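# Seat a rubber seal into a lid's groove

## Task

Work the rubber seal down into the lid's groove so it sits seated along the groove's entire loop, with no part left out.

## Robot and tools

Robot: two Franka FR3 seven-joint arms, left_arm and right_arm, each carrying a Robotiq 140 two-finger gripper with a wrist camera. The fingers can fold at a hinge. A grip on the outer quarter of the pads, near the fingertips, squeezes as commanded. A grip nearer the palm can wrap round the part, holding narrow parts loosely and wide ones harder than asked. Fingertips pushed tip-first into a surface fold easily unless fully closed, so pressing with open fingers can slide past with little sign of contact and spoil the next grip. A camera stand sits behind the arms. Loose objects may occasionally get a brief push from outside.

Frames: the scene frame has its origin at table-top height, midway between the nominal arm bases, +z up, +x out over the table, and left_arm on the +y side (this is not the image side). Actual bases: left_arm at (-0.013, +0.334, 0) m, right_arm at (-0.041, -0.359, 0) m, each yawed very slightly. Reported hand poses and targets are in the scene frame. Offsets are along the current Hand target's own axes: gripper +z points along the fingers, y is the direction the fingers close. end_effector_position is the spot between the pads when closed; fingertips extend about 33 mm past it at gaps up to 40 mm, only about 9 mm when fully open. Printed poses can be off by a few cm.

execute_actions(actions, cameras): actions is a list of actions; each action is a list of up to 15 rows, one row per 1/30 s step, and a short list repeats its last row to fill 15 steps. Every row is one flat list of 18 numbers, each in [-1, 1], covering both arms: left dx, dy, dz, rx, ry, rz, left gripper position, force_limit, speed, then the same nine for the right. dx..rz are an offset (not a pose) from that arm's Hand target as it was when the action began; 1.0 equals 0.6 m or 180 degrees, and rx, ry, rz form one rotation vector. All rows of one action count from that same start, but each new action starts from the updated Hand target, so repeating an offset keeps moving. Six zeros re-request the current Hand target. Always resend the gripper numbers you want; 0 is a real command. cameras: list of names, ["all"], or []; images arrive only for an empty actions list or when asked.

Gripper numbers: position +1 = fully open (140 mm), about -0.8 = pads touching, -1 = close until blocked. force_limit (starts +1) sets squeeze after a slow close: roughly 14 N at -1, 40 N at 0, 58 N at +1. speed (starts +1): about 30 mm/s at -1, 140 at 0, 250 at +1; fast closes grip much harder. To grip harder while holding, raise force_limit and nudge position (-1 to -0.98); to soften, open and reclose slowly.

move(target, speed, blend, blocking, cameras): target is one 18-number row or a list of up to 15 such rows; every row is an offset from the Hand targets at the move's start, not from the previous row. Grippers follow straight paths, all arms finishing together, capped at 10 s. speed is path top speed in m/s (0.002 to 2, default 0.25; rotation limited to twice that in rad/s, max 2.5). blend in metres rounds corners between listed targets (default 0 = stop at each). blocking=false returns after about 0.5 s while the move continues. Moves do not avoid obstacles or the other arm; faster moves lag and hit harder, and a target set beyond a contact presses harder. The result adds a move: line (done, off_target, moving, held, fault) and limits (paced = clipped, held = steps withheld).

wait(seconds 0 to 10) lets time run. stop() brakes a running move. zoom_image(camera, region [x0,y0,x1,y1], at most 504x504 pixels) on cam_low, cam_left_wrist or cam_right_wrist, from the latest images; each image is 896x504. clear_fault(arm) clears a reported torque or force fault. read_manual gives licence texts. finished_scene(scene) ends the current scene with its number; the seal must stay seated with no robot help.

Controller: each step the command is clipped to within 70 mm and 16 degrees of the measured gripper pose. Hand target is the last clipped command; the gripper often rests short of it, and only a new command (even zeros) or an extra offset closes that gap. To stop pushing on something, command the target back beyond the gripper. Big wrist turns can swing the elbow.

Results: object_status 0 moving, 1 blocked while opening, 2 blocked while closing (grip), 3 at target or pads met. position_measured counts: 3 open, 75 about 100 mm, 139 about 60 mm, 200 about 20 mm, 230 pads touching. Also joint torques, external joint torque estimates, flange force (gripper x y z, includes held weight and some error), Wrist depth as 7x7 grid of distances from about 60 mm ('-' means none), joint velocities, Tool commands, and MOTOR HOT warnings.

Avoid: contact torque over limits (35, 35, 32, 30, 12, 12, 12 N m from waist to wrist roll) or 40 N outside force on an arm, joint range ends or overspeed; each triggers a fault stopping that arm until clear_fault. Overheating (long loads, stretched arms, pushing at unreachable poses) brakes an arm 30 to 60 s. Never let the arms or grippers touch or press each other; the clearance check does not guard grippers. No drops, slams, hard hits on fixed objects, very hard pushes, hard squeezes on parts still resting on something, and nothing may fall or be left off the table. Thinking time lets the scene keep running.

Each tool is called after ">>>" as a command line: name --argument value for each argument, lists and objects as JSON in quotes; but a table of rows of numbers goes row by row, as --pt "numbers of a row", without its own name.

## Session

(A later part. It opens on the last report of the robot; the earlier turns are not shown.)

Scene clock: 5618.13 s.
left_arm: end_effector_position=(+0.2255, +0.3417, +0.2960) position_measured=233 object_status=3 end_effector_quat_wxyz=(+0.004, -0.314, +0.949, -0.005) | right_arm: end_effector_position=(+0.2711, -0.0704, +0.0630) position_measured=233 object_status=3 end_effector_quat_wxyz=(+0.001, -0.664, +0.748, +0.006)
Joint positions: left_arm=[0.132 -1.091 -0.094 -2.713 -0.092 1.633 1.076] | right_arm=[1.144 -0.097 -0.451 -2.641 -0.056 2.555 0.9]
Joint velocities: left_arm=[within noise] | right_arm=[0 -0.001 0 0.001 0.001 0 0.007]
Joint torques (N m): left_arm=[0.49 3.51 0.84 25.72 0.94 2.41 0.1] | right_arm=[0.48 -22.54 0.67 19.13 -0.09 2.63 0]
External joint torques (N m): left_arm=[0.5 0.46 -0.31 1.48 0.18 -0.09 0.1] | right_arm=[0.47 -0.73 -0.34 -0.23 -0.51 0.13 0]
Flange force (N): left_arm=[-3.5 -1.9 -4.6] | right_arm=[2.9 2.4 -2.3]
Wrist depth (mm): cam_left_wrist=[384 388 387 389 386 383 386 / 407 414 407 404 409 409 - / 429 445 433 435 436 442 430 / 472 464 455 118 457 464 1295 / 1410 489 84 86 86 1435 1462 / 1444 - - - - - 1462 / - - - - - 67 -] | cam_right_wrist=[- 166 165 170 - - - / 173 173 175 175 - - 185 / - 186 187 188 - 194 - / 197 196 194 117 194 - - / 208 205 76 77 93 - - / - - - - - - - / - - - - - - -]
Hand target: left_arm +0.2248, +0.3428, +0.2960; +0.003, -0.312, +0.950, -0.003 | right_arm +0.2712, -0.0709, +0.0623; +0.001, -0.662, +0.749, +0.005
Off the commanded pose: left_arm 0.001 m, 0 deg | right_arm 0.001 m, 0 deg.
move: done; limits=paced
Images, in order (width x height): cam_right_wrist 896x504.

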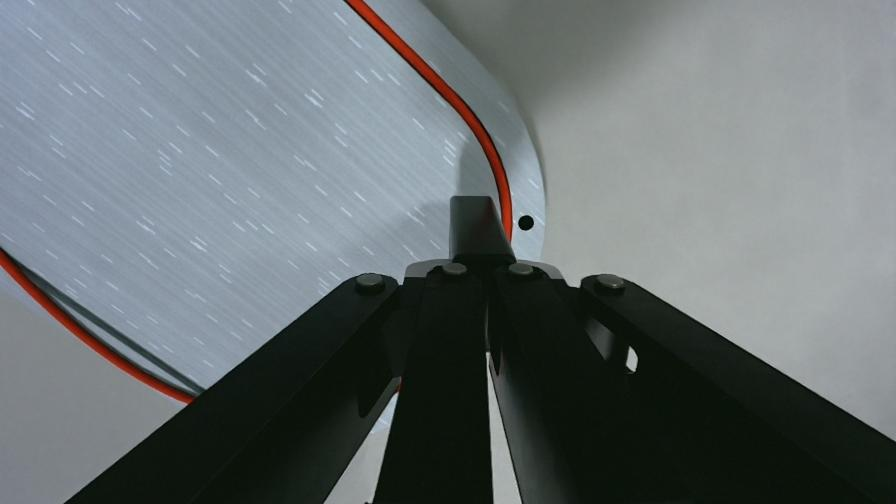

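>>> move --pt "0 0 0 0 0 0 -1 -0.5 0 -0.152 -0.2278 -0.06 0 0 -0.25 -0.443 -0.5 0.5" --pt "0 0 0 0 0 0 -1 -0.5 0 -0.152 -0.2278 -0.022 0 0 -0.25 -0.443 -0.5 0.5" --blend '[0.01,0]' --speed '[0.4,0.1]' --cameras '["cam_right_wrist"]'

>>> zoom_image --camera "cam_right_wrist" --region '[400, 100, 560, 300]'

Scene clock: 5683.60 s.
left_arm: end_effector_position=(+0.2255, +0.3417, +0.2960) position_measured=233 object_status=3 end_effector_quat_wxyz=(+0.004, -0.314, +0.949, -0.005) | right_arm: end_effector_position=(+0.4185, +0.0029, +0.0758) position_measured=185 object_status=3 end_effector_quat_wxyz=(-0.004, +0.897, -0.442, -0.003)
Joint positions: left_arm=[0.132 -1.091 -0.094 -2.713 -0.092 1.633 1.076] | right_arm=[0.892 0.299 -0.274 -2.083 0.128 2.372 -0.079]
Joint velocities: left_arm=[within noise] | right_arm=[0 -0.001 -0.001 0 0 0 -0.007]
Joint torques (N m): left_arm=[0.51 3.6 0.75 25.7 0.94 2.43 0.11] | right_arm=[0.51 -39.79 -2.59 22.46 0.51 2.35 -0.21]
External joint torques (N m): left_arm=[0.54 0.65 -0.37 1.45 0.19 -0.08 0.11] | right_arm=[0.47 -1.23 -0.26 0.6 -0.01 -0.26 -0.21]
Flange force (N): left_arm=[-4.1 -2.3 -4.6] | right_arm=[-0.1 0.7 -3.1]
Wrist depth (mm): cam_left_wrist=[379 388 387 379 374 387 386 / 410 409 409 405 406 404 409 / 435 433 432 432 437 434 439 / - 465 462 118 457 457 1162 / 1369 487 84 86 86 487 1385 / 1453 - - - - - 1377 / - - - - - 67 -] | cam_right_wrist=[- - - 175 175 176 177 / - - - 185 183 185 183 / - - - 205 197 196 195 / - - - 203 148 208 205 / - - 92 - 87 93 218 / - - 79 - - - - / - - - - - - -]
Hand target: left_arm +0.2248, +0.3428, +0.2960; +0.003, -0.312, +0.950, -0.003 | right_arm +0.4182, +0.0026, +0.0755; -0.003, +0.898, -0.439, -0.004
Off the commanded pose: left_arm 0.001 m, 0 deg | right_arm 0.001 m, 0 deg.
move: done; limits=paced
Images, in order (width x height): cam_right_wrist 896x504.

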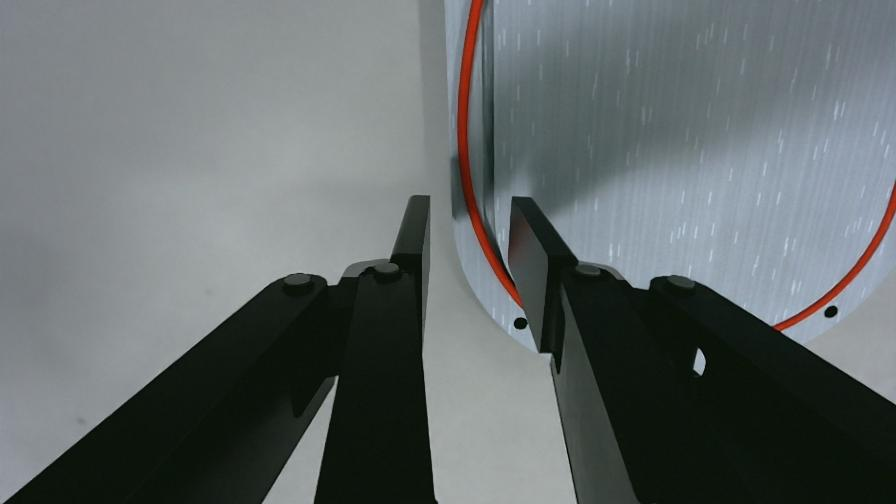

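Scaled by 2.520 from the camera's 896x504 image, which has a finer 1280x720 frame.

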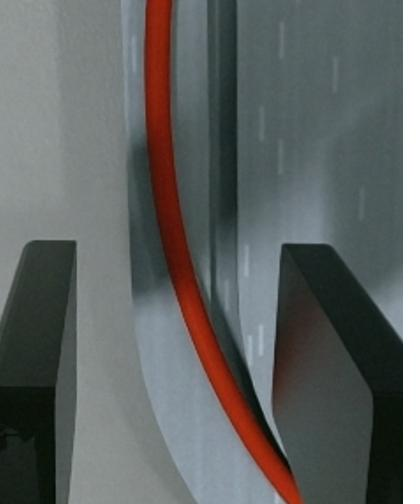

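>>> move --pt "0 0 0 0 0 0 -1 -0.5 0 -0.0067 0.0075 0.03 0 0 0 -0.443 -0.5 0.5" --pt "0 0 0 0 0 0 -1 -0.5 0 -0.0067 0.0075 0.0442 0 0 0 -0.443 -0.5 0.5" --pt "0 0 0 0 0 0 -1 -0.5 0 -0.0067 0.0075 0.0442 0 0 0 -1 0.0 -1" --blend '[0.002,0,0]' --speed '[0.06,0.03,0.03]'

>>> move --pt "0 0 0 0 0 0 -1 -0.5 0 0 0 -0.005 0 0 0 -1 0 -1" --pt "0 0 0 0 0 0 -1 -0.5 0 -0.005 0.0158 -0.005 0 0 0 -1 0 -1" --speed '[0.02,0.03]' --cameras '["cam_right_wrist"]'

>>> zoom_image --camera "cam_right_wrist" --region '[400, 0, 560, 200]'

Scene clock: 5699.47 s.
left_arm: end_effector_position=(+0.2255, +0.3417, +0.2960) position_measured=233 object_status=3 end_effector_quat_wxyz=(+0.004, -0.314, +0.949, -0.005) | right_arm: end_effector_position=(+0.4138, +0.0043, +0.0510) position_measured=228 object_status=0 end_effector_quat_wxyz=(-0.005, +0.898, -0.440, -0.002)
Joint positions: left_arm=[0.132 -1.091 -0.094 -2.713 -0.092 1.633 1.076] | right_arm=[0.889 0.335 -0.26 -2.106 0.143 2.433 -0.087]
Joint torques (N m): left_arm=[0.45 3.58 0.76 25.76 0.94 2.42 0.12] | right_arm=[0.61 -38.79 -2.58 19.81 0.87 2.03 -0.19]
External joint torques (N m): left_arm=[0.44 0.64 -0.39 1.47 0.18 -0.1 0.12] | right_arm=[0.56 0.4 -0.13 -1.4 0.37 -0.58 -0.19]
Flange force (N): left_arm=[-4.0 -2.4 -4.7] | right_arm=[-0.1 3.6 0.1]
Wrist depth (mm): cam_left_wrist=[373 384 385 384 383 390 386 / 415 408 411 410 409 407 409 / 436 426 442 440 436 426 436 / 464 462 465 112 456 466 1331 / 1393 489 84 86 86 1362 1377 / 1462 - - - - - 1518 / - - - - - 67 -] | cam_right_wrist=[- - - - 153 152 153 / - 173 178 168 - - 159 / - 181 182 176 170 170 170 / - 199 - 112 178 179 180 / - - 76 - 93 - 191 / - - - - - - - / - - - - - - -]
Hand target: left_arm +0.2248, +0.3428, +0.2960; +0.003, -0.312, +0.950, -0.003 | right_arm +0.4121, +0.0033, +0.0491; -0.003, +0.898, -0.439, -0.004
Off the commanded pose: left_arm 0.001 m, 0 deg | right_arm 0.003 m, 0 deg.
move: done

Scene clock: 5701.00 s.
left_arm: end_effector_position=(+0.2255, +0.3417, +0.2960) position_measured=233 object_status=3 end_effector_quat_wxyz=(+0.004, -0.314, +0.949, -0.005) | right_arm: end_effector_position=(+0.4026, -0.0010, +0.0512) position_measured=228 object_status=2 end_effector_quat_wxyz=(-0.002, +0.899, -0.438, -0.005)
Joint positions: left_arm=[0.132 -1.091 -0.094 -2.713 -0.092 1.633 1.076] | right_arm=[0.896 0.31 -0.262 -2.141 0.139 2.436 -0.084]
Joint velocities: left_arm=[within noise] | right_arm=[0 -0.001 -0.001 -0.001 0 0.005 0.004]
Joint torques (N m): left_arm=[0.53 3.61 0.87 25.72 0.93 2.42 0.13] | right_arm=[2.37 -40.28 -2.75 20.38 0.09 2.63 0.17]
External joint torques (N m): left_arm=[0.53 0.63 -0.29 1.45 0.18 -0.1 0.13] | right_arm=[2.29 -2.33 -0.52 -0.52 -0.39 0.06 0.17]
Flange force (N): left_arm=[-4.1 -2.1 -4.7] | right_arm=[-3.1 9.4 -5.5]
Wrist depth (mm): cam_left_wrist=[393 391 388 389 382 384 384 / 398 411 412 409 408 406 407 / 453 438 436 435 438 432 432 / 454 466 457 113 456 459 1402 / 1410 492 84 86 86 490 1385 / 1471 - - - - - - / - - - - - 67 -] | cam_right_wrist=[- - - 152 153 154 155 / - - - - 161 160 160 / - - 180 172 171 172 173 / - - - 114 179 179 181 / 204 - 76 - 93 188 194 / - - - - - - - / - - - - - - -]
Hand target: left_arm +0.2248, +0.3428, +0.2960; +0.003, -0.312, +0.950, -0.003 | right_arm +0.4028, -0.0002, +0.0521; -0.003, +0.898, -0.439, -0.004
Off the commanded pose: left_arm 0.001 m, 0 deg | right_arm 0.001 m, 0 deg.
move: done
Images, in order (width x height): cam_right_wrist 896x504.

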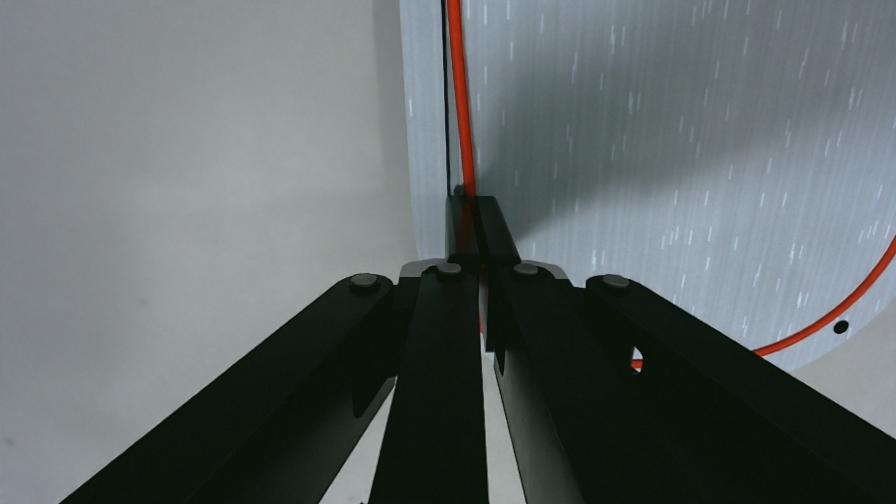

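Scaled by 2.520 from the camera's 896x504 image, which has a finer 1280x720 frame.

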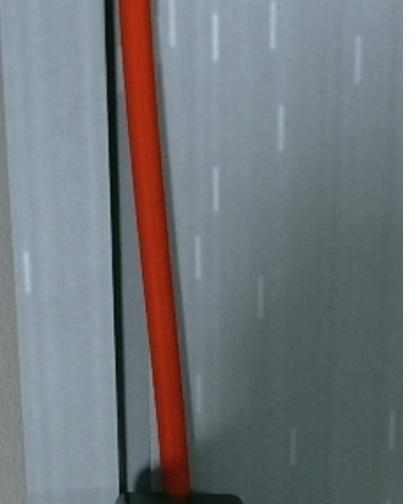

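>>> move --pt "0 0 0 0 0 0 -1 -0.5 0 0 -0.0083 0 0 0 0 -1 0 -1" --pt "0 0 0 0 0 0 -1 -0.5 0 0 -0.0078 0.009 0 0 0 -1 0 -1" --pt "0 0 0 0 0 0 -1 -0.5 0 0 -0.0078 0.007 0 0 0 -0.56 -0.5 -1" --pt "0 0 0 0 0 0 -1 -0.5 0 0 -0.008 -0.04 0 0 0 -0.443 -0.5 0" --speed '[0.02,0.02,0.02,0.06]' --cameras '["cam_right_wrist"]'

>>> zoom_image --camera "cam_right_wrist" --region '[400, 0, 600, 300]'

Scene clock: 5711.43 s.
left_arm: end_effector_position=(+0.2255, +0.3417, +0.2960) position_measured=233 object_status=3 end_effector_quat_wxyz=(+0.004, -0.314, +0.949, -0.005) | right_arm: end_effector_position=(+0.4069, +0.0028, +0.0753) position_measured=185 object_status=3 end_effector_quat_wxyz=(-0.004, +0.899, -0.438, -0.004)
Joint positions: left_arm=[0.132 -1.091 -0.094 -2.713 -0.092 1.633 1.076] | right_arm=[0.903 0.277 -0.271 -2.117 0.123 2.384 -0.073]
Joint torques (N m): left_arm=[0.48 3.61 0.79 25.71 0.92 2.44 0.09] | right_arm=[1.61 -39.25 -3.08 21.95 0 2.37 0.16]
External joint torques (N m): left_arm=[0.49 0.73 -0.35 1.37 0.17 -0.08 0.1] | right_arm=[1.51 -1.5 -1.01 0.27 -0.52 -0.22 0.16]
Flange force (N): left_arm=[-4.2 -2.4 -4.4] | right_arm=[-1.8 3.9 -4.5]
Wrist depth (mm): cam_left_wrist=[379 389 395 387 384 391 387 / 413 414 410 409 416 412 414 / 436 433 432 429 432 430 433 / 458 463 464 113 462 463 1302 / 464 493 84 87 86 1354 1393 / 1480 - - - - - - / - - - - - 68 -] | cam_right_wrist=[- 189 - 173 175 175 176 / - 196 - 182 185 183 184 / - - 203 195 193 198 193 / - 220 - 171 148 208 - / - 228 92 - 87 93 - / - - 79 244 - - - / - - - - - - -]
Hand target: left_arm +0.2248, +0.3428, +0.2960; +0.003, -0.312, +0.950, -0.003 | right_arm +0.4066, +0.0025, +0.0761; -0.003, +0.898, -0.439, -0.004
Off the commanded pose: left_arm 0.001 m, 0 deg | right_arm 0.001 m, 0 deg.
move: done
Images, in order (width x height): cam_right_wrist 896x504.

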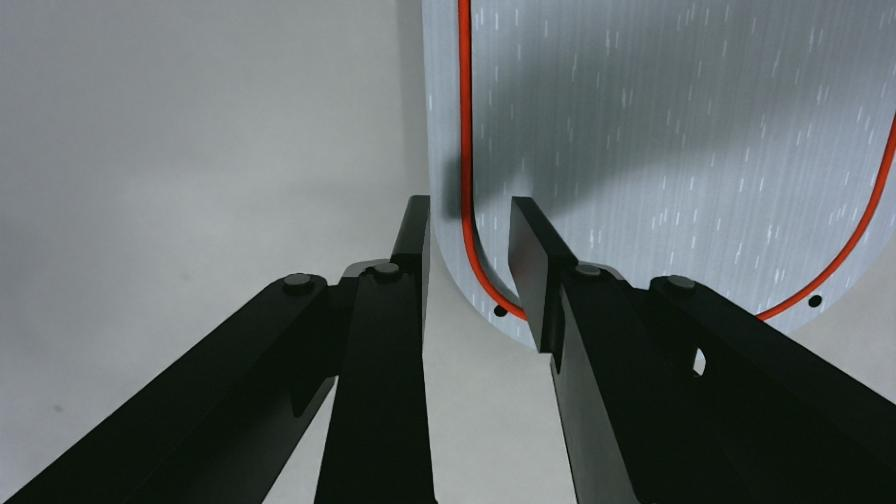

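Scaled by 1.680 from the camera's 896x504 image, which has a finer 1280x720 frame.

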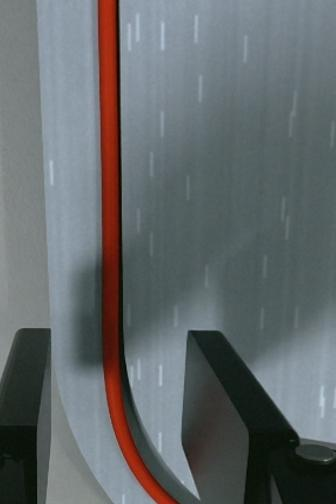

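>>> move --pt "0 0 0 0 0 0 -1 -0.5 0 0.1617 -0.0097 0.02 0 0 0 -1 -0.5 0" --pt "0 0 0 0 0 0 -1 -0.5 0 0.1617 -0.0097 0.0335 0 0 0 -1 -0.5 0" --pt "0 0 0 0 0 0 -1 -0.5 0 0.1605 0.0092 0.0568 0 0 0 -1 -0.5 0" --blend '[0.002,0.001,0]' --speed '[0.12,0.03,0.025]'

>>> move --pt "0 0 0 0 0 0 -1 -0.5 0 0.0012 -0.0139 -0.0183 0 0 0 -1 -0.5 0" --pt "0 0 0 0 0 0 -1 -0.5 0 -0.0372 -0.0175 -0.0233 0 0 0 -1 -0.5 0" --pt "0 0 0 0 0 0 -1 -0.5 0 -0.0383 0.0013 0 0 0 0 -1 -0.5 0" --pt "0 0 0 0 0 0 -1 -0.5 0 -0.0372 -0.0125 -0.0183 0 0 0 -1 -0.5 0" --pt "0 0 0 0 0 0 -1 -0.5 0 -0.0755 -0.0157 -0.0233 0 0 0 -1 -0.5 0" --pt "0 0 0 0 0 0 -1 -0.5 0 -0.0767 0.0031 0 0 0 0 -1 -0.5 0" --pt "0 0 0 0 0 0 -1 -0.5 0 -0.0755 -0.0107 -0.0183 0 0 0 -1 -0.5 0" --pt "0 0 0 0 0 0 -1 -0.5 0 -0.1138 -0.0147 -0.0233 0 0 0 -1 -0.5 0" --pt "0 0 0 0 0 0 -1 -0.5 0 -0.115 0.0041 0 0 0 0 -1 -0.5 0" --blend '[0.002,0.002,0,0.002,0.002,0,0.002,0.002,0]' --speed '[0.03,0.08,0.025,0.03,0.08,0.025,0.03,0.08,0.025]'

>>> move --pt "0 0 0 0 0 0 -1 -0.5 0 0.0012 -0.0138 -0.0183 0 0 0 -1 -0.5 0" --pt "0 0 0 0 0 0 -1 -0.5 0 -0.0455 -0.0133 -0.0568 0 0 0 -1 -0.5 0" --blend '[0.002,0]' --speed '[0.03,0.12]' --cameras '["cam_right_wrist"]'

>>> zoom_image --camera "cam_right_wrist" --region '[400, 0, 600, 300]'

Scene clock: 5751.10 s.
left_arm: end_effector_position=(+0.2255, +0.3417, +0.2960) position_measured=233 object_status=3 end_effector_quat_wxyz=(+0.004, -0.314, +0.949, -0.005) | right_arm: end_effector_position=(+0.4673, -0.0719, +0.0500) position_measured=233 object_status=3 end_effector_quat_wxyz=(-0.011, +0.898, -0.440, +0.001)
Joint positions: left_arm=[0.132 -1.091 -0.094 -2.713 -0.092 1.633 1.076] | right_arm=[0.732 0.334 -0.263 -2.114 0.151 2.451 -0.253]
Joint velocities: left_arm=[within noise] | right_arm=[0.001 -0.001 0 -0.002 0 0.003 -0.005]
Joint torques (N m): left_arm=[0.5 3.58 0.88 25.72 0.93 2.42 0.12] | right_arm=[0.02 -34.01 -2.69 16.37 0.85 2.13 -0.2]
External joint torques (N m): left_arm=[0.51 0.64 -0.26 1.49 0.18 -0.08 0.12] | right_arm=[0.07 4.97 -0.11 -4.77 0.35 -0.53 -0.2]
Flange force (N): left_arm=[-4.2 -2.1 -4.7] | right_arm=[-0.1 5.3 9.8]
Wrist depth (mm): cam_left_wrist=[384 385 387 391 391 386 382 / 406 402 411 409 411 409 407 / 430 443 436 429 417 432 435 / 462 464 457 118 467 464 1295 / 1435 492 84 87 86 490 1402 / 1499 - - - - - 1568 / - - - - - 68 -] | cam_right_wrist=[- - - - 150 152 149 / - 173 - - 161 159 158 / - - 180 170 169 166 164 / - - - 112 176 177 179 / - - 76 77 93 187 186 / - - - - - - 198 / - - - - - - -]
Hand target: left_arm +0.2248, +0.3428, +0.2960; +0.003, -0.312, +0.950, -0.003 | right_arm +0.4613, -0.0765, +0.0410; -0.003, +0.898, -0.439, -0.004
Off the commanded pose: left_arm 0.001 m, 0 deg | right_arm 0.012 m, 1 deg.
move: off_target (right_arm)

Scene clock: 5756.43 s.
left_arm: end_effector_position=(+0.2255, +0.3417, +0.2960) position_measured=233 object_status=3 end_effector_quat_wxyz=(+0.004, -0.314, +0.949, -0.005) | right_arm: end_effector_position=(+0.4228, -0.0190, +0.0499) position_measured=233 object_status=3 end_effector_quat_wxyz=(-0.011, +0.900, -0.436, +0.000)
Joint positions: left_arm=[0.132 -1.091 -0.094 -2.713 -0.092 1.633 1.076] | right_arm=[0.853 0.313 -0.264 -2.148 0.145 2.465 -0.139]
Joint torques (N m): left_arm=[0.43 3.56 0.86 25.71 0.93 2.41 0.1] | right_arm=[1.03 -33.49 -2.99 16.56 0.81 1.97 0.22]
External joint torques (N m): left_arm=[0.4 0.63 -0.33 1.39 0.17 -0.11 0.1] | right_arm=[1 4.47 -0.67 -4.26 0.34 -0.65 0.22]
Flange force (N): left_arm=[-3.8 -2.3 -4.5] | right_arm=[-1.3 4.8 7.8]
Wrist depth (mm): cam_left_wrist=[382 384 385 389 391 388 387 / 414 412 408 409 406 409 409 / 433 434 437 432 436 436 435 / 465 461 463 118 459 464 1354 / 1377 492 84 86 86 1385 1547 / 1480 - - - - - - / - - - - - 67 -] | cam_right_wrist=[165 - - 155 152 153 150 / - 176 - 164 159 159 158 / - 187 - 165 170 167 167 / - 197 - 112 177 177 177 / - 206 76 77 93 187 184 / - - - - - - - / - - - - - - -]
Hand target: left_arm +0.2248, +0.3428, +0.2960; +0.003, -0.312, +0.950, -0.003 | right_arm +0.4170, -0.0236, +0.0417; -0.003, +0.898, -0.439, -0.004
Off the commanded pose: left_arm 0.001 m, 0 deg | right_arm 0.011 m, 1 deg.
move: off_target (right_arm)

Scene clock: 5758.17 s.
left_arm: end_effector_position=(+0.2255, +0.3417, +0.2960) position_measured=233 object_status=3 end_effector_quat_wxyz=(+0.004, -0.314, +0.949, -0.005) | right_arm: end_effector_position=(+0.4070, +0.0029, +0.0757) position_measured=233 object_status=3 end_effector_quat_wxyz=(-0.004, +0.899, -0.437, -0.004)
Joint positions: left_arm=[0.132 -1.091 -0.094 -2.713 -0.092 1.633 1.076] | right_arm=[0.905 0.276 -0.273 -2.117 0.123 2.384 -0.075]
Joint velocities: left_arm=[within noise] | right_arm=[-0.001 0 0.001 -0.002 0 -0.001 0.005]
Joint torques (N m): left_arm=[0.47 3.6 0.86 25.76 0.93 2.43 0.1] | right_arm=[1.62 -39.06 -3.04 21.92 0.1 2.39 0.3]
External joint torques (N m): left_arm=[0.48 0.67 -0.29 1.45 0.18 -0.09 0.1] | right_arm=[1.57 -1.52 -0.93 0.32 -0.41 -0.19 0.3]
Flange force (N): left_arm=[-4.2 -2.3 -4.7] | right_arm=[-2.1 3.8 -4.5]
Wrist depth (mm): cam_left_wrist=[376 390 389 386 391 386 385 / 409 414 412 409 406 406 409 / 436 454 434 429 436 436 434 / 462 456 459 113 458 462 1362 / 1453 - 84 87 86 1354 1402 / 1518 - - - - - 1632 / - - - - - 67 -] | cam_right_wrist=[- 188 - 175 176 176 175 / - - - 184 183 184 185 / - - - - 196 196 195 / - - - 110 111 - 206 / - - 76 77 93 219 - / - - - - - - - / - - - - - - -]
Hand target: left_arm +0.2248, +0.3428, +0.2960; +0.003, -0.312, +0.950, -0.003 | right_arm +0.4066, +0.0025, +0.0761; -0.003, +0.898, -0.439, -0.004
Off the commanded pose: left_arm 0.001 m, 0 deg | right_arm 0.001 m, 0 deg.
move: done
Images, in order (width x height): cam_right_wrist 896x504.

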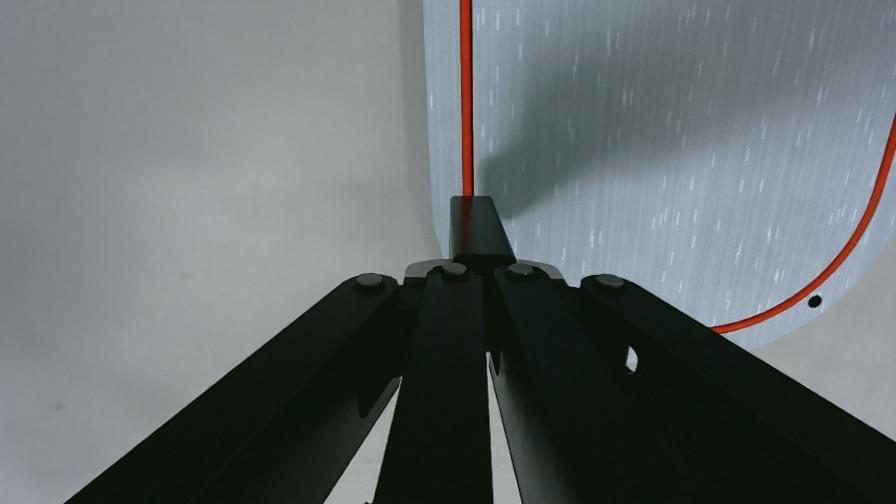

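Scaled by 1.680 from the camera's 896x504 image, which has a finer 1280x720 frame.

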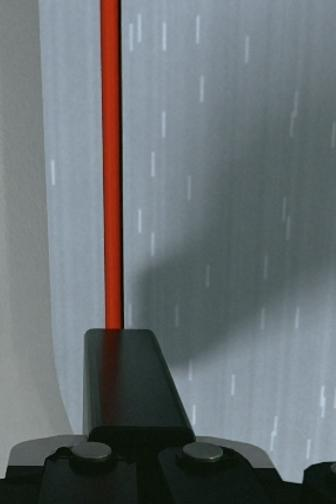

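>>> move --pt "0 0 0 0 0 0 -1 -0.5 0 -0.0565 0.0238 -0.0065 0 0 -0.25 -0.443 -0.5 0.5" --speed '[0.3]' --cameras '["cam_right_wrist"]'

>>> zoom_image --camera "cam_right_wrist" --region '[420, 40, 620, 240]'

>>> zoom_image --camera "cam_right_wrist" --region '[420, 200, 600, 360]'

Scene clock: 5769.33 s.
left_arm: end_effector_position=(+0.2255, +0.3417, +0.2960) position_measured=233 object_status=3 end_effector_quat_wxyz=(+0.004, -0.314, +0.949, -0.005) | right_arm: end_effector_position=(+0.3741, +0.0198, +0.0792) position_measured=185 object_status=3 end_effector_quat_wxyz=(-0.002, +0.998, -0.064, -0.003)
Joint positions: left_arm=[0.132 -1.091 -0.094 -2.713 -0.092 1.633 1.076] | right_arm=[0.755 0.228 -0.057 -2.163 0.03 2.39 -0.727]
Joint velocities: left_arm=[within noise] | right_arm=[0 0 -0.001 -0.001 0.001 -0.001 -0.005]
Joint torques (N m): left_arm=[0.46 3.59 0.86 25.72 0.93 2.42 0.13] | right_arm=[0.56 -39.24 -0.35 21.7 1 2.67 -0.24]
External joint torques (N m): left_arm=[0.46 0.73 -0.32 1.44 0.17 -0.08 0.13] | right_arm=[0.56 -2.12 -0.14 0.07 0.46 0.04 -0.24]
Flange force (N): left_arm=[-4.4 -2.4 -4.6] | right_arm=[-3.4 3.9 -3.6]
Wrist depth (mm): cam_left_wrist=[375 384 384 387 389 387 384 / 411 409 412 409 409 409 411 / 432 430 435 429 438 434 436 / 457 466 461 118 456 460 1274 / 1385 487 84 86 86 1393 1418 / 1444 - - - - - 1599 / - - - - - 67 -] | cam_right_wrist=[- 191 - - 178 178 178 / - - - - 188 188 - / - - - 197 199 - - / - - - 169 148 209 210 / - - 92 - 87 92 221 / - - 79 - - - - / - - - - - - -]
Hand target: left_arm +0.2248, +0.3428, +0.2960; +0.003, -0.312, +0.950, -0.003 | right_arm +0.3746, +0.0205, +0.0803; -0.004, +0.998, -0.062, -0.002
Off the commanded pose: left_arm 0.001 m, 0 deg | right_arm 0.001 m, 0 deg.
move: done
Images, in order (width x height): cam_right_wrist 896x504.

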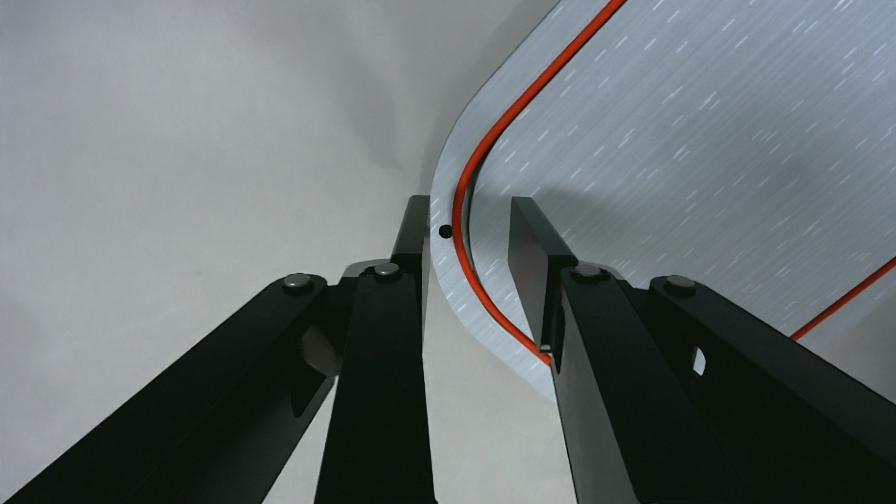

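Scaled by 2.520 from the camera's 896x504 image, which has a finer 1280x720 frame.

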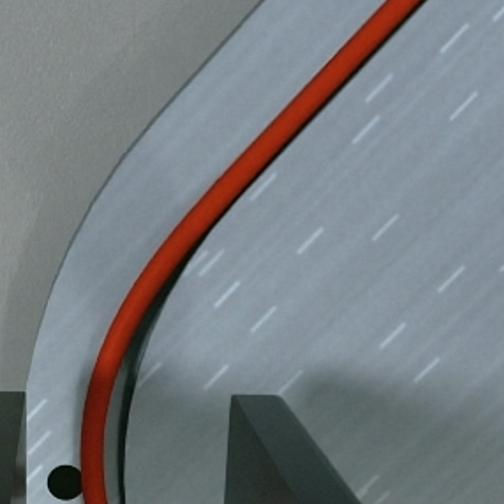

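Scaled by 2.800 from the camera's 896x504 image, which has a finer 1280x720 frame.

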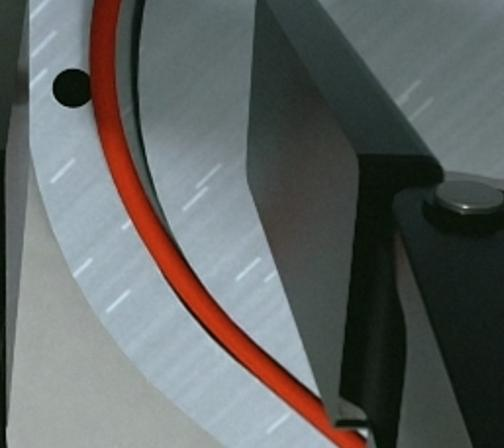

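>>> move --pt "0 0 0 0 0 0 -1 -0.5 0 -0.0008 -0.006 0.02 0 0 0.033 -1 -0.5 0" --pt "0 0 0 0 0 0 -1 -0.5 0 -0.0008 -0.006 0.0405 0 0 0.033 -1 -0.5 0" --pt "0 0 0 0 0 0 -1 -0.5 0 -0.0042 0.002 0.0547 0 0 0.033 -1 -0.5 0" --pt "0 0 0 0 0 0 -1 -0.5 0 -0.0053 0.0125 0.058 0 0 0.033 -1 -0.5 0" --pt "0 0 0 0 0 0 -1 -0.5 0 -0.0073 0.0175 0.0663 0 0 0.033 -1 -0.5 0" --blend '[0.002,0.001,0,0,0]' --speed '[0.1,0.05,0.03,0.02,0.02]'

>>> move --pt "0 0 0 0 0 0 -1 -0.5 0 0.0065 -0.0158 -0.0225 0 0 0 -1 -0.5 0" --pt "0 0 0 0 0 0 -1 -0.5 0 0.0073 -0.0175 -0.0663 0 0 -0.033 -0.443 -0.5 0" --blend '[0.002,0]' --speed '[0.03,0.1]' --cameras '["cam_right_wrist"]'

>>> zoom_image --camera "cam_right_wrist" --region '[420, 100, 600, 300]'

Scene clock: 5805.87 s.
left_arm: end_effector_position=(+0.2255, +0.3417, +0.2960) position_measured=233 object_status=3 end_effector_quat_wxyz=(+0.004, -0.314, +0.949, -0.005) | right_arm: end_effector_position=(+0.3715, +0.0213, +0.0526) position_measured=233 object_status=3 end_effector_quat_wxyz=(-0.013, +0.994, -0.111, +0.004)
Joint positions: left_arm=[0.132 -1.091 -0.094 -2.713 -0.092 1.633 1.076] | right_arm=[0.774 0.26 -0.071 -2.208 0.05 2.492 -0.644]
Joint torques (N m): left_arm=[0.51 3.65 0.89 25.73 0.93 2.42 0.11] | right_arm=[-1.94 -28.8 -3.69 15.26 0.16 2.72 -0.17]
External joint torques (N m): left_arm=[0.55 0.79 -0.25 1.38 0.18 -0.1 0.11] | right_arm=[-1.97 8.41 -3.36 -5.5 -0.33 0.03 -0.16]
Flange force (N): left_arm=[-4.6 -2.3 -4.6] | right_arm=[3.6 3.1 17.8]
Wrist depth (mm): cam_left_wrist=[379 387 - 381 400 382 386 / 410 405 412 414 408 408 413 / 432 427 436 426 437 432 429 / 466 463 460 118 452 464 1339 / 1385 494 84 86 86 1362 1427 / 1508 - - - - - 1499 / - - - - - 67 -] | cam_right_wrist=[- - 168 - 154 152 153 / - - - - 163 161 159 / - - 184 170 171 170 169 / - 202 - 112 179 179 178 / 212 210 76 77 93 189 189 / 223 - - - - - - / - - - - - - -]
Hand target: left_arm +0.2248, +0.3428, +0.2960; +0.003, -0.312, +0.950, -0.003 | right_arm +0.3687, +0.0110, +0.0404; -0.004, +0.994, -0.113, -0.003
Off the commanded pose: left_arm 0.001 m, 0 deg | right_arm 0.016 m, 1 deg.
move: off_target (right_arm)

Scene clock: 5808.50 s.
left_arm: end_effector_position=(+0.2255, +0.3417, +0.2960) position_measured=233 object_status=3 end_effector_quat_wxyz=(+0.004, -0.314, +0.949, -0.005) | right_arm: end_effector_position=(+0.3752, +0.0201, +0.0793) position_measured=185 object_status=0 end_effector_quat_wxyz=(-0.005, +0.998, -0.065, -0.003)
Joint positions: left_arm=[0.132 -1.091 -0.094 -2.713 -0.092 1.633 1.076] | right_arm=[0.757 0.228 -0.061 -2.164 0.036 2.394 -0.731]
Joint torques (N m): left_arm=[0.48 3.59 0.86 25.69 0.95 2.43 0.11] | right_arm=[0.98 -38.7 -0.8 22.32 0.2 2.41 -0.29]
External joint torques (N m): left_arm=[0.46 0.67 -0.32 1.38 0.19 -0.08 0.11] | right_arm=[1.03 -1.44 -0.51 0.59 -0.34 -0.25 -0.29]
Flange force (N): left_arm=[-4.1 -2.2 -4.4] | right_arm=[-1.1 0.7 -3.5]
Wrist depth (mm): cam_left_wrist=[371 384 387 386 387 385 386 / 413 414 409 409 408 404 408 / 435 428 436 440 436 - 433 / 468 464 463 113 457 460 1346 / 1418 493 84 86 86 1309 1385 / 1462 - - - - - 1462 / - - - - - 67 -] | cam_right_wrist=[- 188 - - 181 178 177 / - - - - 185 188 - / - - - 200 - - 199 / - - - 171 148 214 - / - - 92 - 87 93 - / - - 79 - - - - / - - - - - - -]
Hand target: left_arm +0.2248, +0.3428, +0.2960; +0.003, -0.312, +0.950, -0.003 | right_arm +0.3756, +0.0198, +0.0803; -0.004, +0.998, -0.062, -0.002
Off the commanded pose: left_arm 0.001 m, 0 deg | right_arm 0.001 m, 0 deg.
move: done
Images, in order (width x height): cam_right_wrist 896x504.

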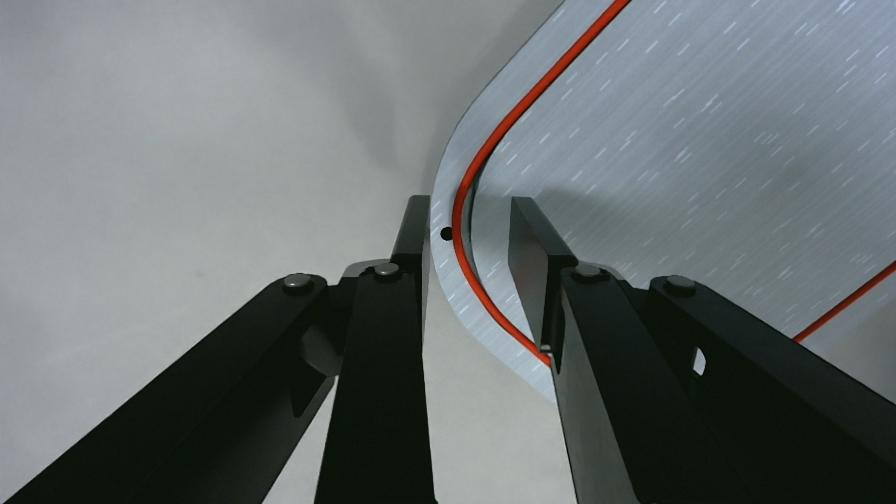

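Scaled by 2.520 from the camera's 896x504 image, which has a finer 1280x720 frame.

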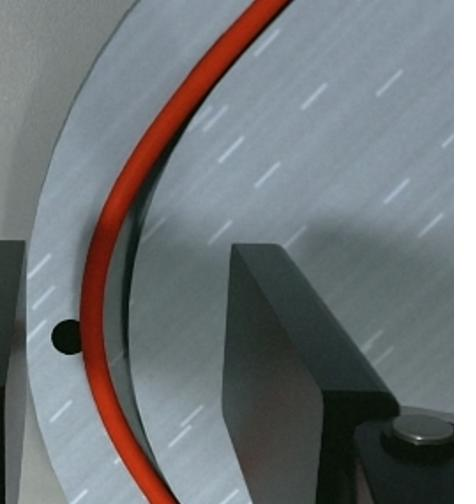

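>>> move --pt "0 0 0 0 0 0 -1 -0.5 0 -0.0008 -0.006 0.025 0 0 0.033 -0.76 -0.5 0" --pt "0 0 0 0 0 0 -1 -0.5 0 -0.0008 -0.006 0.04 0 0 0.033 -0.76 -0.5 0" --pt "0 0 0 0 0 0 -1 -0.5 0 -0.0033 -0.0005 0.052 0 0 0.033 -0.76 -0.5 0" --blend '[0,0.001,0]' --speed '[0.06,0.03,0.02]' --cameras '["cam_right_wrist"]'

>>> zoom_image --camera "cam_right_wrist" --region '[420, 60, 580, 220]'

Scene clock: 5843.20 s.
left_arm: end_effector_position=(+0.2255, +0.3417, +0.2960) position_measured=233 object_status=3 end_effector_quat_wxyz=(+0.004, -0.314, +0.949, -0.005) | right_arm: end_effector_position=(+0.3744, +0.0230, +0.0531) position_measured=224 object_status=3 end_effector_quat_wxyz=(-0.006, +0.994, -0.111, -0.001)
Joint positions: left_arm=[0.132 -1.091 -0.094 -2.713 -0.092 1.633 1.076] | right_arm=[0.776 0.278 -0.075 -2.174 0.048 2.457 -0.642]
Joint velocities: left_arm=[within noise] | right_arm=[0 0 0.001 -0.002 0 0.004 0]
Joint torques (N m): left_arm=[0.47 3.65 0.87 25.79 0.95 2.43 0.06] | right_arm=[0.46 -35.85 -1.9 18.77 0.62 3 0.07]
External joint torques (N m): left_arm=[0.45 0.74 -0.29 1.46 0.19 -0.08 0.06] | right_arm=[0.6 2.21 -1.35 -2.23 0.12 0.34 0.07]
Flange force (N): left_arm=[-4.4 -2.5 -4.7] | right_arm=[-2.1 2.9 5.4]
Wrist depth (mm): cam_left_wrist=[381 384 387 390 389 383 386 / 411 410 409 410 412 409 407 / 435 430 437 439 436 431 436 / 463 466 456 118 458 464 1267 / 508 - 84 86 86 1377 1346 / - - - - - - 1518 / - - - - - 67 -] | cam_right_wrist=[168 - - - 154 155 153 / - - 175 175 163 161 162 / - - 183 181 172 172 171 / - - - 117 178 179 182 / - - 76 - 93 191 193 / 222 - - - - - - / - - - - - - -]
Hand target: left_arm +0.2248, +0.3428, +0.2960; +0.003, -0.312, +0.950, -0.003 | right_arm +0.3735, +0.0207, +0.0491; -0.004, +0.994, -0.113, -0.003
Off the commanded pose: left_arm 0.001 m, 0 deg | right_arm 0.005 m, 0 deg.
move: off_target (right_arm)
Images, in order (width x height): cam_right_wrist 896x504.

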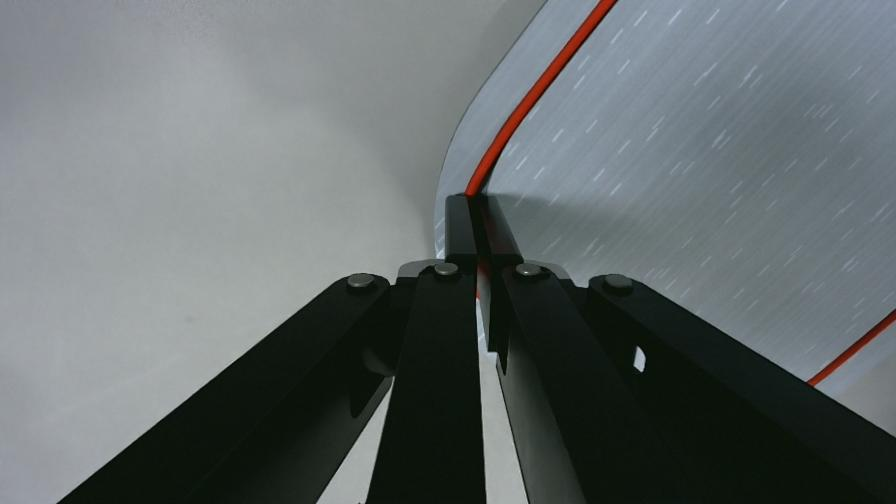

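Scaled by 3.150 from the camera's 896x504 image, which has a finer 1280x720 frame.

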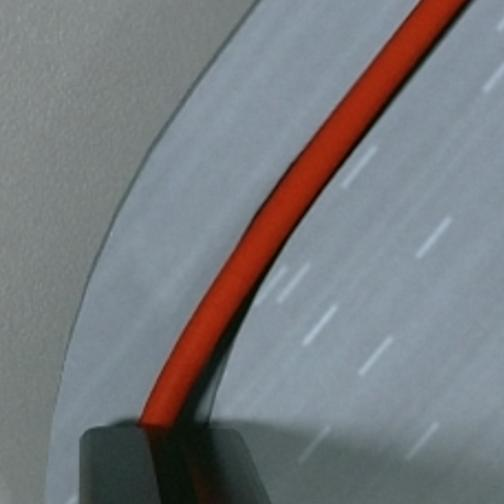

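>>> move --pt "0 0 0 0 0 0 -1 -0.5 0 -0.001 0.0092 0.0017 0 0 0 -0.76 -0.5 0" --speed '[0.015]' --cameras '["cam_right_wrist"]'

>>> zoom_image --camera "cam_right_wrist" --region '[420, 60, 580, 220]'

Scene clock: 5850.63 s.
left_arm: end_effector_position=(+0.2255, +0.3417, +0.2960) position_measured=233 object_status=3 end_effector_quat_wxyz=(+0.004, -0.314, +0.949, -0.005) | right_arm: end_effector_position=(+0.3734, +0.0205, +0.0530) position_measured=224 object_status=3 end_effector_quat_wxyz=(-0.008, +0.994, -0.112, +0.001)
Joint positions: left_arm=[0.132 -1.091 -0.094 -2.713 -0.092 1.633 1.076] | right_arm=[0.775 0.268 -0.075 -2.19 0.048 2.471 -0.642]
Joint velocities: left_arm=[within noise] | right_arm=[-0.001 -0.002 0 -0.002 0 0.003 0]
Joint torques (N m): left_arm=[0.46 3.55 0.83 25.78 0.95 2.44 0.1] | right_arm=[-0.37 -35.44 -2.06 17.9 0.59 2.19 -0.17]
External joint torques (N m): left_arm=[0.47 0.54 -0.33 1.6 0.2 -0.06 0.1] | right_arm=[-0.48 2.16 -1.76 -2.97 0.1 -0.47 -0.17]
Flange force (N): left_arm=[-4.0 -2.2 -4.9] | right_arm=[-1.4 5.4 3.8]
Wrist depth (mm): cam_left_wrist=[382 391 388 387 391 386 387 / 407 417 407 407 407 405 409 / - 438 - 435 434 432 436 / 456 465 - 113 456 460 1267 / 1377 492 84 86 86 1362 1385 / 1462 - - - - - - / - - - - - 68 -] | cam_right_wrist=[- - - - 155 152 - / - - - - 160 164 - / - - - 172 174 170 171 / - - - 113 179 182 181 / - - 76 - 93 190 192 / - - - - - - 202 / - - - - - - -]
Hand target: left_arm +0.2248, +0.3428, +0.2960; +0.003, -0.312, +0.950, -0.003 | right_arm +0.3717, +0.0154, +0.0480; -0.004, +0.994, -0.113, -0.003
Off the commanded pose: left_arm 0.001 m, 0 deg | right_arm 0.007 m, 1 deg.
move: off_target (right_arm)
Images, in order (width x height): cam_right_wrist 896x504.

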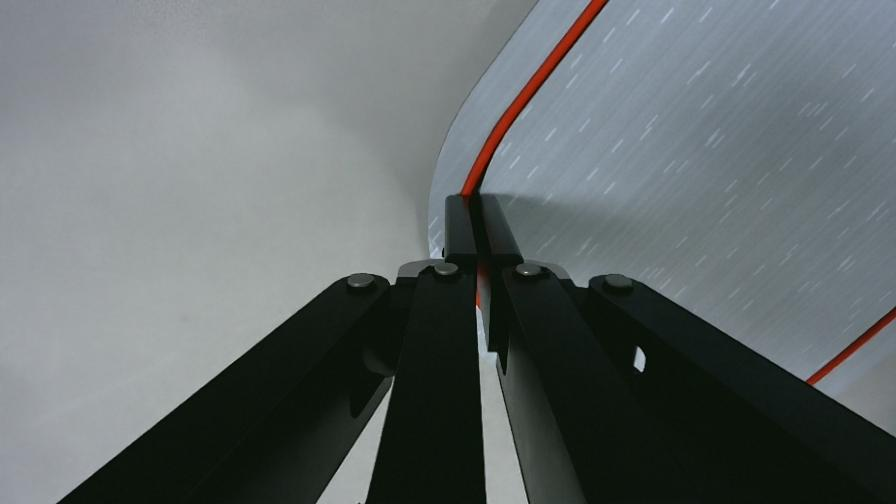

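Scaled by 3.150 from the camera's 896x504 image, which has a finer 1280x720 frame.

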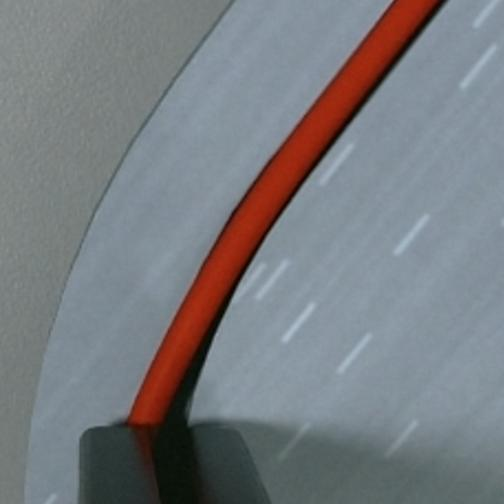

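>>> move --pt "0 0 0 0 0 0 -1 -0.5 0 0.0008 -0.009 -0.02 0 0 0 -0.76 -0.5 0" --pt "0 0 0 0 0 0 -1 -0.5 0 0.0008 -0.0132 -0.02 0 0 0 -0.443 -0.5 0.5" --pt "0 0 0 0 0 0 -1 -0.5 0 0.0008 -0.0132 -0.0037 0 0 0 -0.443 -0.5 0.5" --pt "0 0 0 0 0 0 -1 -0.5 0 0.0008 -0.0132 -0.0037 0 0 0 -1 0.0 -1" --blend '[0,0,0,0]' --speed '[0.04,0.04,0.03,0.03]'

>>> move --pt "0 0 0 0 0 0 -1 -0.5 0 0 0 -0.0067 0 0 0 -1 0 -1" --pt "0 0 0 0 0 0 -1 -0.5 0 0 0.0047 -0.0067 0 0 0 -1 0 -1" --speed '[0.02,0.03]' --cameras '["cam_right_wrist"]'

>>> zoom_image --camera "cam_right_wrist" --region '[420, 60, 580, 220]'

Scene clock: 5885.83 s.
left_arm: end_effector_position=(+0.2255, +0.3417, +0.2960) position_measured=233 object_status=3 end_effector_quat_wxyz=(+0.004, -0.314, +0.949, -0.005) | right_arm: end_effector_position=(+0.3746, +0.0226, +0.0515) position_measured=228 object_status=0 end_effector_quat_wxyz=(-0.004, +0.994, -0.113, -0.002)
Joint positions: left_arm=[0.132 -1.091 -0.094 -2.713 -0.092 1.633 1.076] | right_arm=[0.777 0.283 -0.076 -2.17 0.048 2.454 -0.639]
Joint torques (N m): left_arm=[0.44 3.62 0.83 25.77 0.93 2.43 0.09] | right_arm=[1.34 -38.82 -0.95 20.93 0.59 2.77 0.05]
External joint torques (N m): left_arm=[0.42 0.69 -0.37 1.49 0.16 -0.08 0.09] | right_arm=[1.33 -0.76 -0.53 0.03 0.1 0.14 0.05]
Flange force (N): left_arm=[-4.2 -2.6 -4.7] | right_arm=[-2.4 0.9 -1.3]
Wrist depth (mm): cam_left_wrist=[373 392 386 384 385 389 387 / 412 410 411 409 404 409 406 / 433 436 435 435 419 432 436 / 459 464 465 123 466 471 1324 / 1402 489 84 86 86 1402 1393 / 1508 - - - - - 1499 / - - - - - 68 -] | cam_right_wrist=[- - - - 153 152 153 / - - - 172 162 161 158 / - - - 170 174 171 170 / - 195 - 115 179 178 180 / 207 - 76 - 93 - 192 / - - - - - - 198 / - - - - - - -]
Hand target: left_arm +0.2248, +0.3428, +0.2960; +0.003, -0.312, +0.950, -0.003 | right_arm +0.3739, +0.0230, +0.0503; -0.004, +0.994, -0.113, -0.003
Off the commanded pose: left_arm 0.001 m, 0 deg | right_arm 0.001 m, 0 deg.
move: done

Scene clock: 5887.23 s.
left_arm: end_effector_position=(+0.2255, +0.3417, +0.2960) position_measured=233 object_status=3 end_effector_quat_wxyz=(+0.004, -0.314, +0.949, -0.005) | right_arm: end_effector_position=(+0.3730, +0.0210, +0.0537) position_measured=228 object_status=2 end_effector_quat_wxyz=(-0.004, +0.994, -0.113, -0.003)
Joint positions: left_arm=[0.132 -1.091 -0.094 -2.713 -0.092 1.633 1.076] | right_arm=[0.777 0.274 -0.076 -2.177 0.048 2.452 -0.639]
Joint torques (N m): left_arm=[0.45 3.61 0.83 25.74 0.93 2.41 0.09] | right_arm=[0.98 -40.03 -1.21 20.66 0.52 2.51 -0.04]
External joint torques (N m): left_arm=[0.4 0.64 -0.35 1.49 0.17 -0.1 0.09] | right_arm=[0.89 -2.39 -0.88 -0.16 0.02 -0.1 -0.04]
Flange force (N): left_arm=[-4.0 -2.4 -4.8] | right_arm=[-4.2 4.9 -4.9]
Wrist depth (mm): cam_left_wrist=[372 390 386 382 386 387 386 / 409 403 419 405 409 409 410 / 435 433 432 436 433 432 431 / 458 465 466 118 443 463 1331 / 1385 491 84 86 86 488 1393 / 1518 - - - - - 1527 / - - - - - 68 -] | cam_right_wrist=[- 170 - 165 156 155 155 / - - - 173 164 163 161 / - - - 173 - 170 172 / - 200 - 115 182 184 185 / - - 76 - 93 195 195 / - - - - - - - / - - - - - - -]
Hand target: left_arm +0.2248, +0.3428, +0.2960; +0.003, -0.312, +0.950, -0.003 | right_arm +0.3733, +0.0202, +0.0543; -0.004, +0.994, -0.113, -0.003
Off the commanded pose: left_arm 0.001 m, 0 deg | right_arm 0.001 m, 0 deg.
move: done
Images, in order (width x height): cam_right_wrist 896x504.

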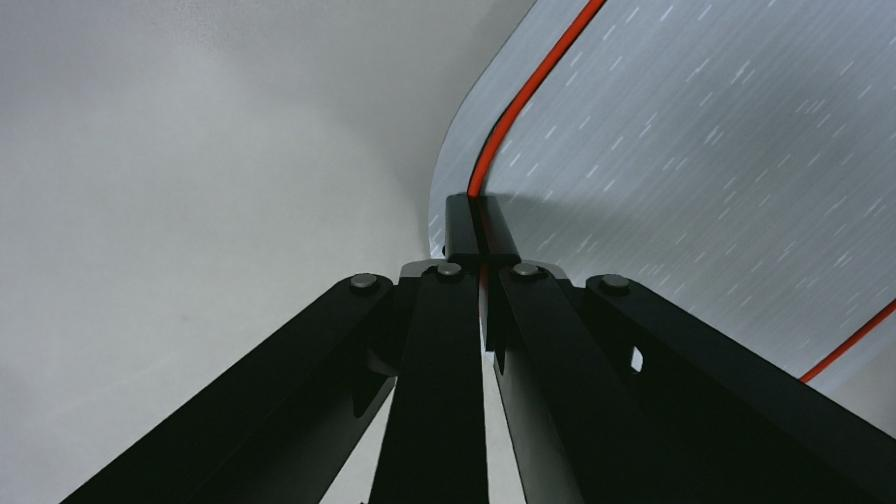

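Scaled by 3.150 from the camera's 896x504 image, which has a finer 1280x720 frame.

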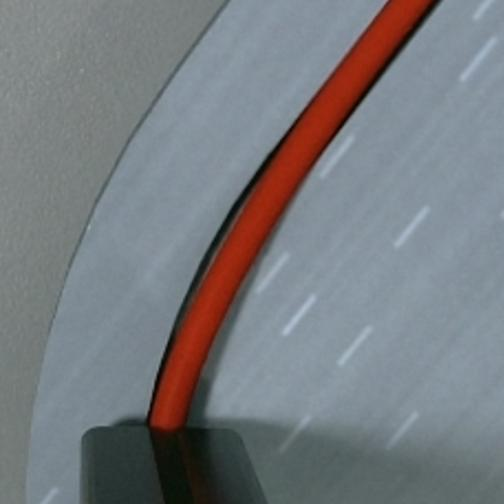

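>>> move --pt "0 0 0 0 0 0 -1 -0.5 0 0 -0.001 0 0 0 0 -1 0 -1" --pt "0 0 0 0 0 0 -1 -0.5 0 -0.0025 0.005 0.0142 0 0 0 -1 0 -1" --speed '[0.02,0.02]' --cameras '["cam_right_wrist"]'

>>> zoom_image --camera "cam_right_wrist" --region '[420, 60, 580, 220]'

Scene clock: 5911.07 s.
left_arm: end_effector_position=(+0.2255, +0.3417, +0.2960) position_measured=233 object_status=3 end_effector_quat_wxyz=(+0.004, -0.314, +0.949, -0.005) | right_arm: end_effector_position=(+0.3717, +0.0195, +0.0502) position_measured=228 object_status=2 end_effector_quat_wxyz=(-0.005, +0.994, -0.113, -0.002)
Joint positions: left_arm=[0.132 -1.091 -0.094 -2.713 -0.092 1.633 1.076] | right_arm=[0.777 0.274 -0.076 -2.189 0.048 2.467 -0.639]
Joint velocities: left_arm=[within noise] | right_arm=[0 -0.001 0 -0.002 0 0.003 -0.001]
Joint torques (N m): left_arm=[0.46 3.61 0.83 25.73 0.93 2.42 0.12] | right_arm=[0.34 -34.1 -1.29 19.24 0.78 3.55 -0.06]
External joint torques (N m): left_arm=[0.47 0.62 -0.33 1.5 0.18 -0.09 0.13] | right_arm=[0.39 3.46 -0.82 -1.43 0.29 0.93 -0.06]
Flange force (N): left_arm=[-4.1 -2.2 -4.8] | right_arm=[1.2 -1.3 9.2]
Wrist depth (mm): cam_left_wrist=[383 387 387 391 386 396 388 / 412 413 403 412 408 405 408 / 434 438 436 432 438 426 1197 / 468 469 455 112 450 - 1316 / 1418 487 84 87 86 1377 1402 / 1537 - - - - - 1508 / - - - - - 68 -] | cam_right_wrist=[- - - - 152 150 - / - - - 160 161 160 163 / - - - 171 171 168 168 / 196 - - 123 177 179 178 / 206 206 76 - 93 188 188 / - - - - - - - / - - - - - - -]
Hand target: left_arm +0.2248, +0.3428, +0.2960; +0.003, -0.312, +0.950, -0.003 | right_arm +0.3711, +0.0177, +0.0458; -0.004, +0.994, -0.113, -0.003
Off the commanded pose: left_arm 0.001 m, 0 deg | right_arm 0.005 m, 0 deg.
move: off_target (right_arm)
Images, in order (width x height): cam_right_wrist 896x504.

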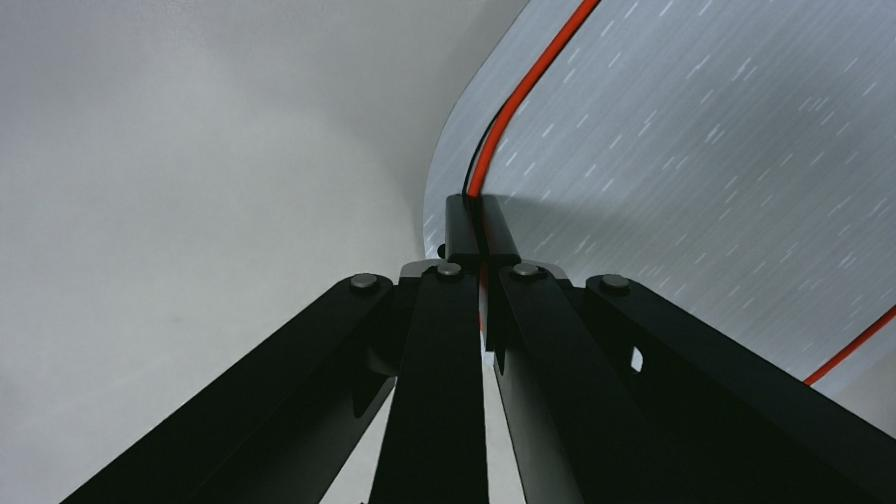

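Scaled by 3.150 from the camera's 896x504 image, which has a finer 1280x720 frame.

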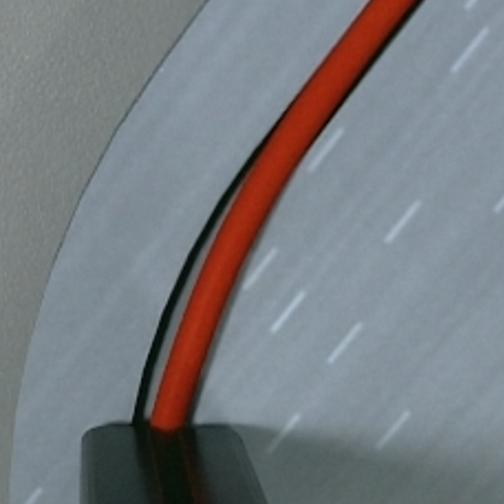

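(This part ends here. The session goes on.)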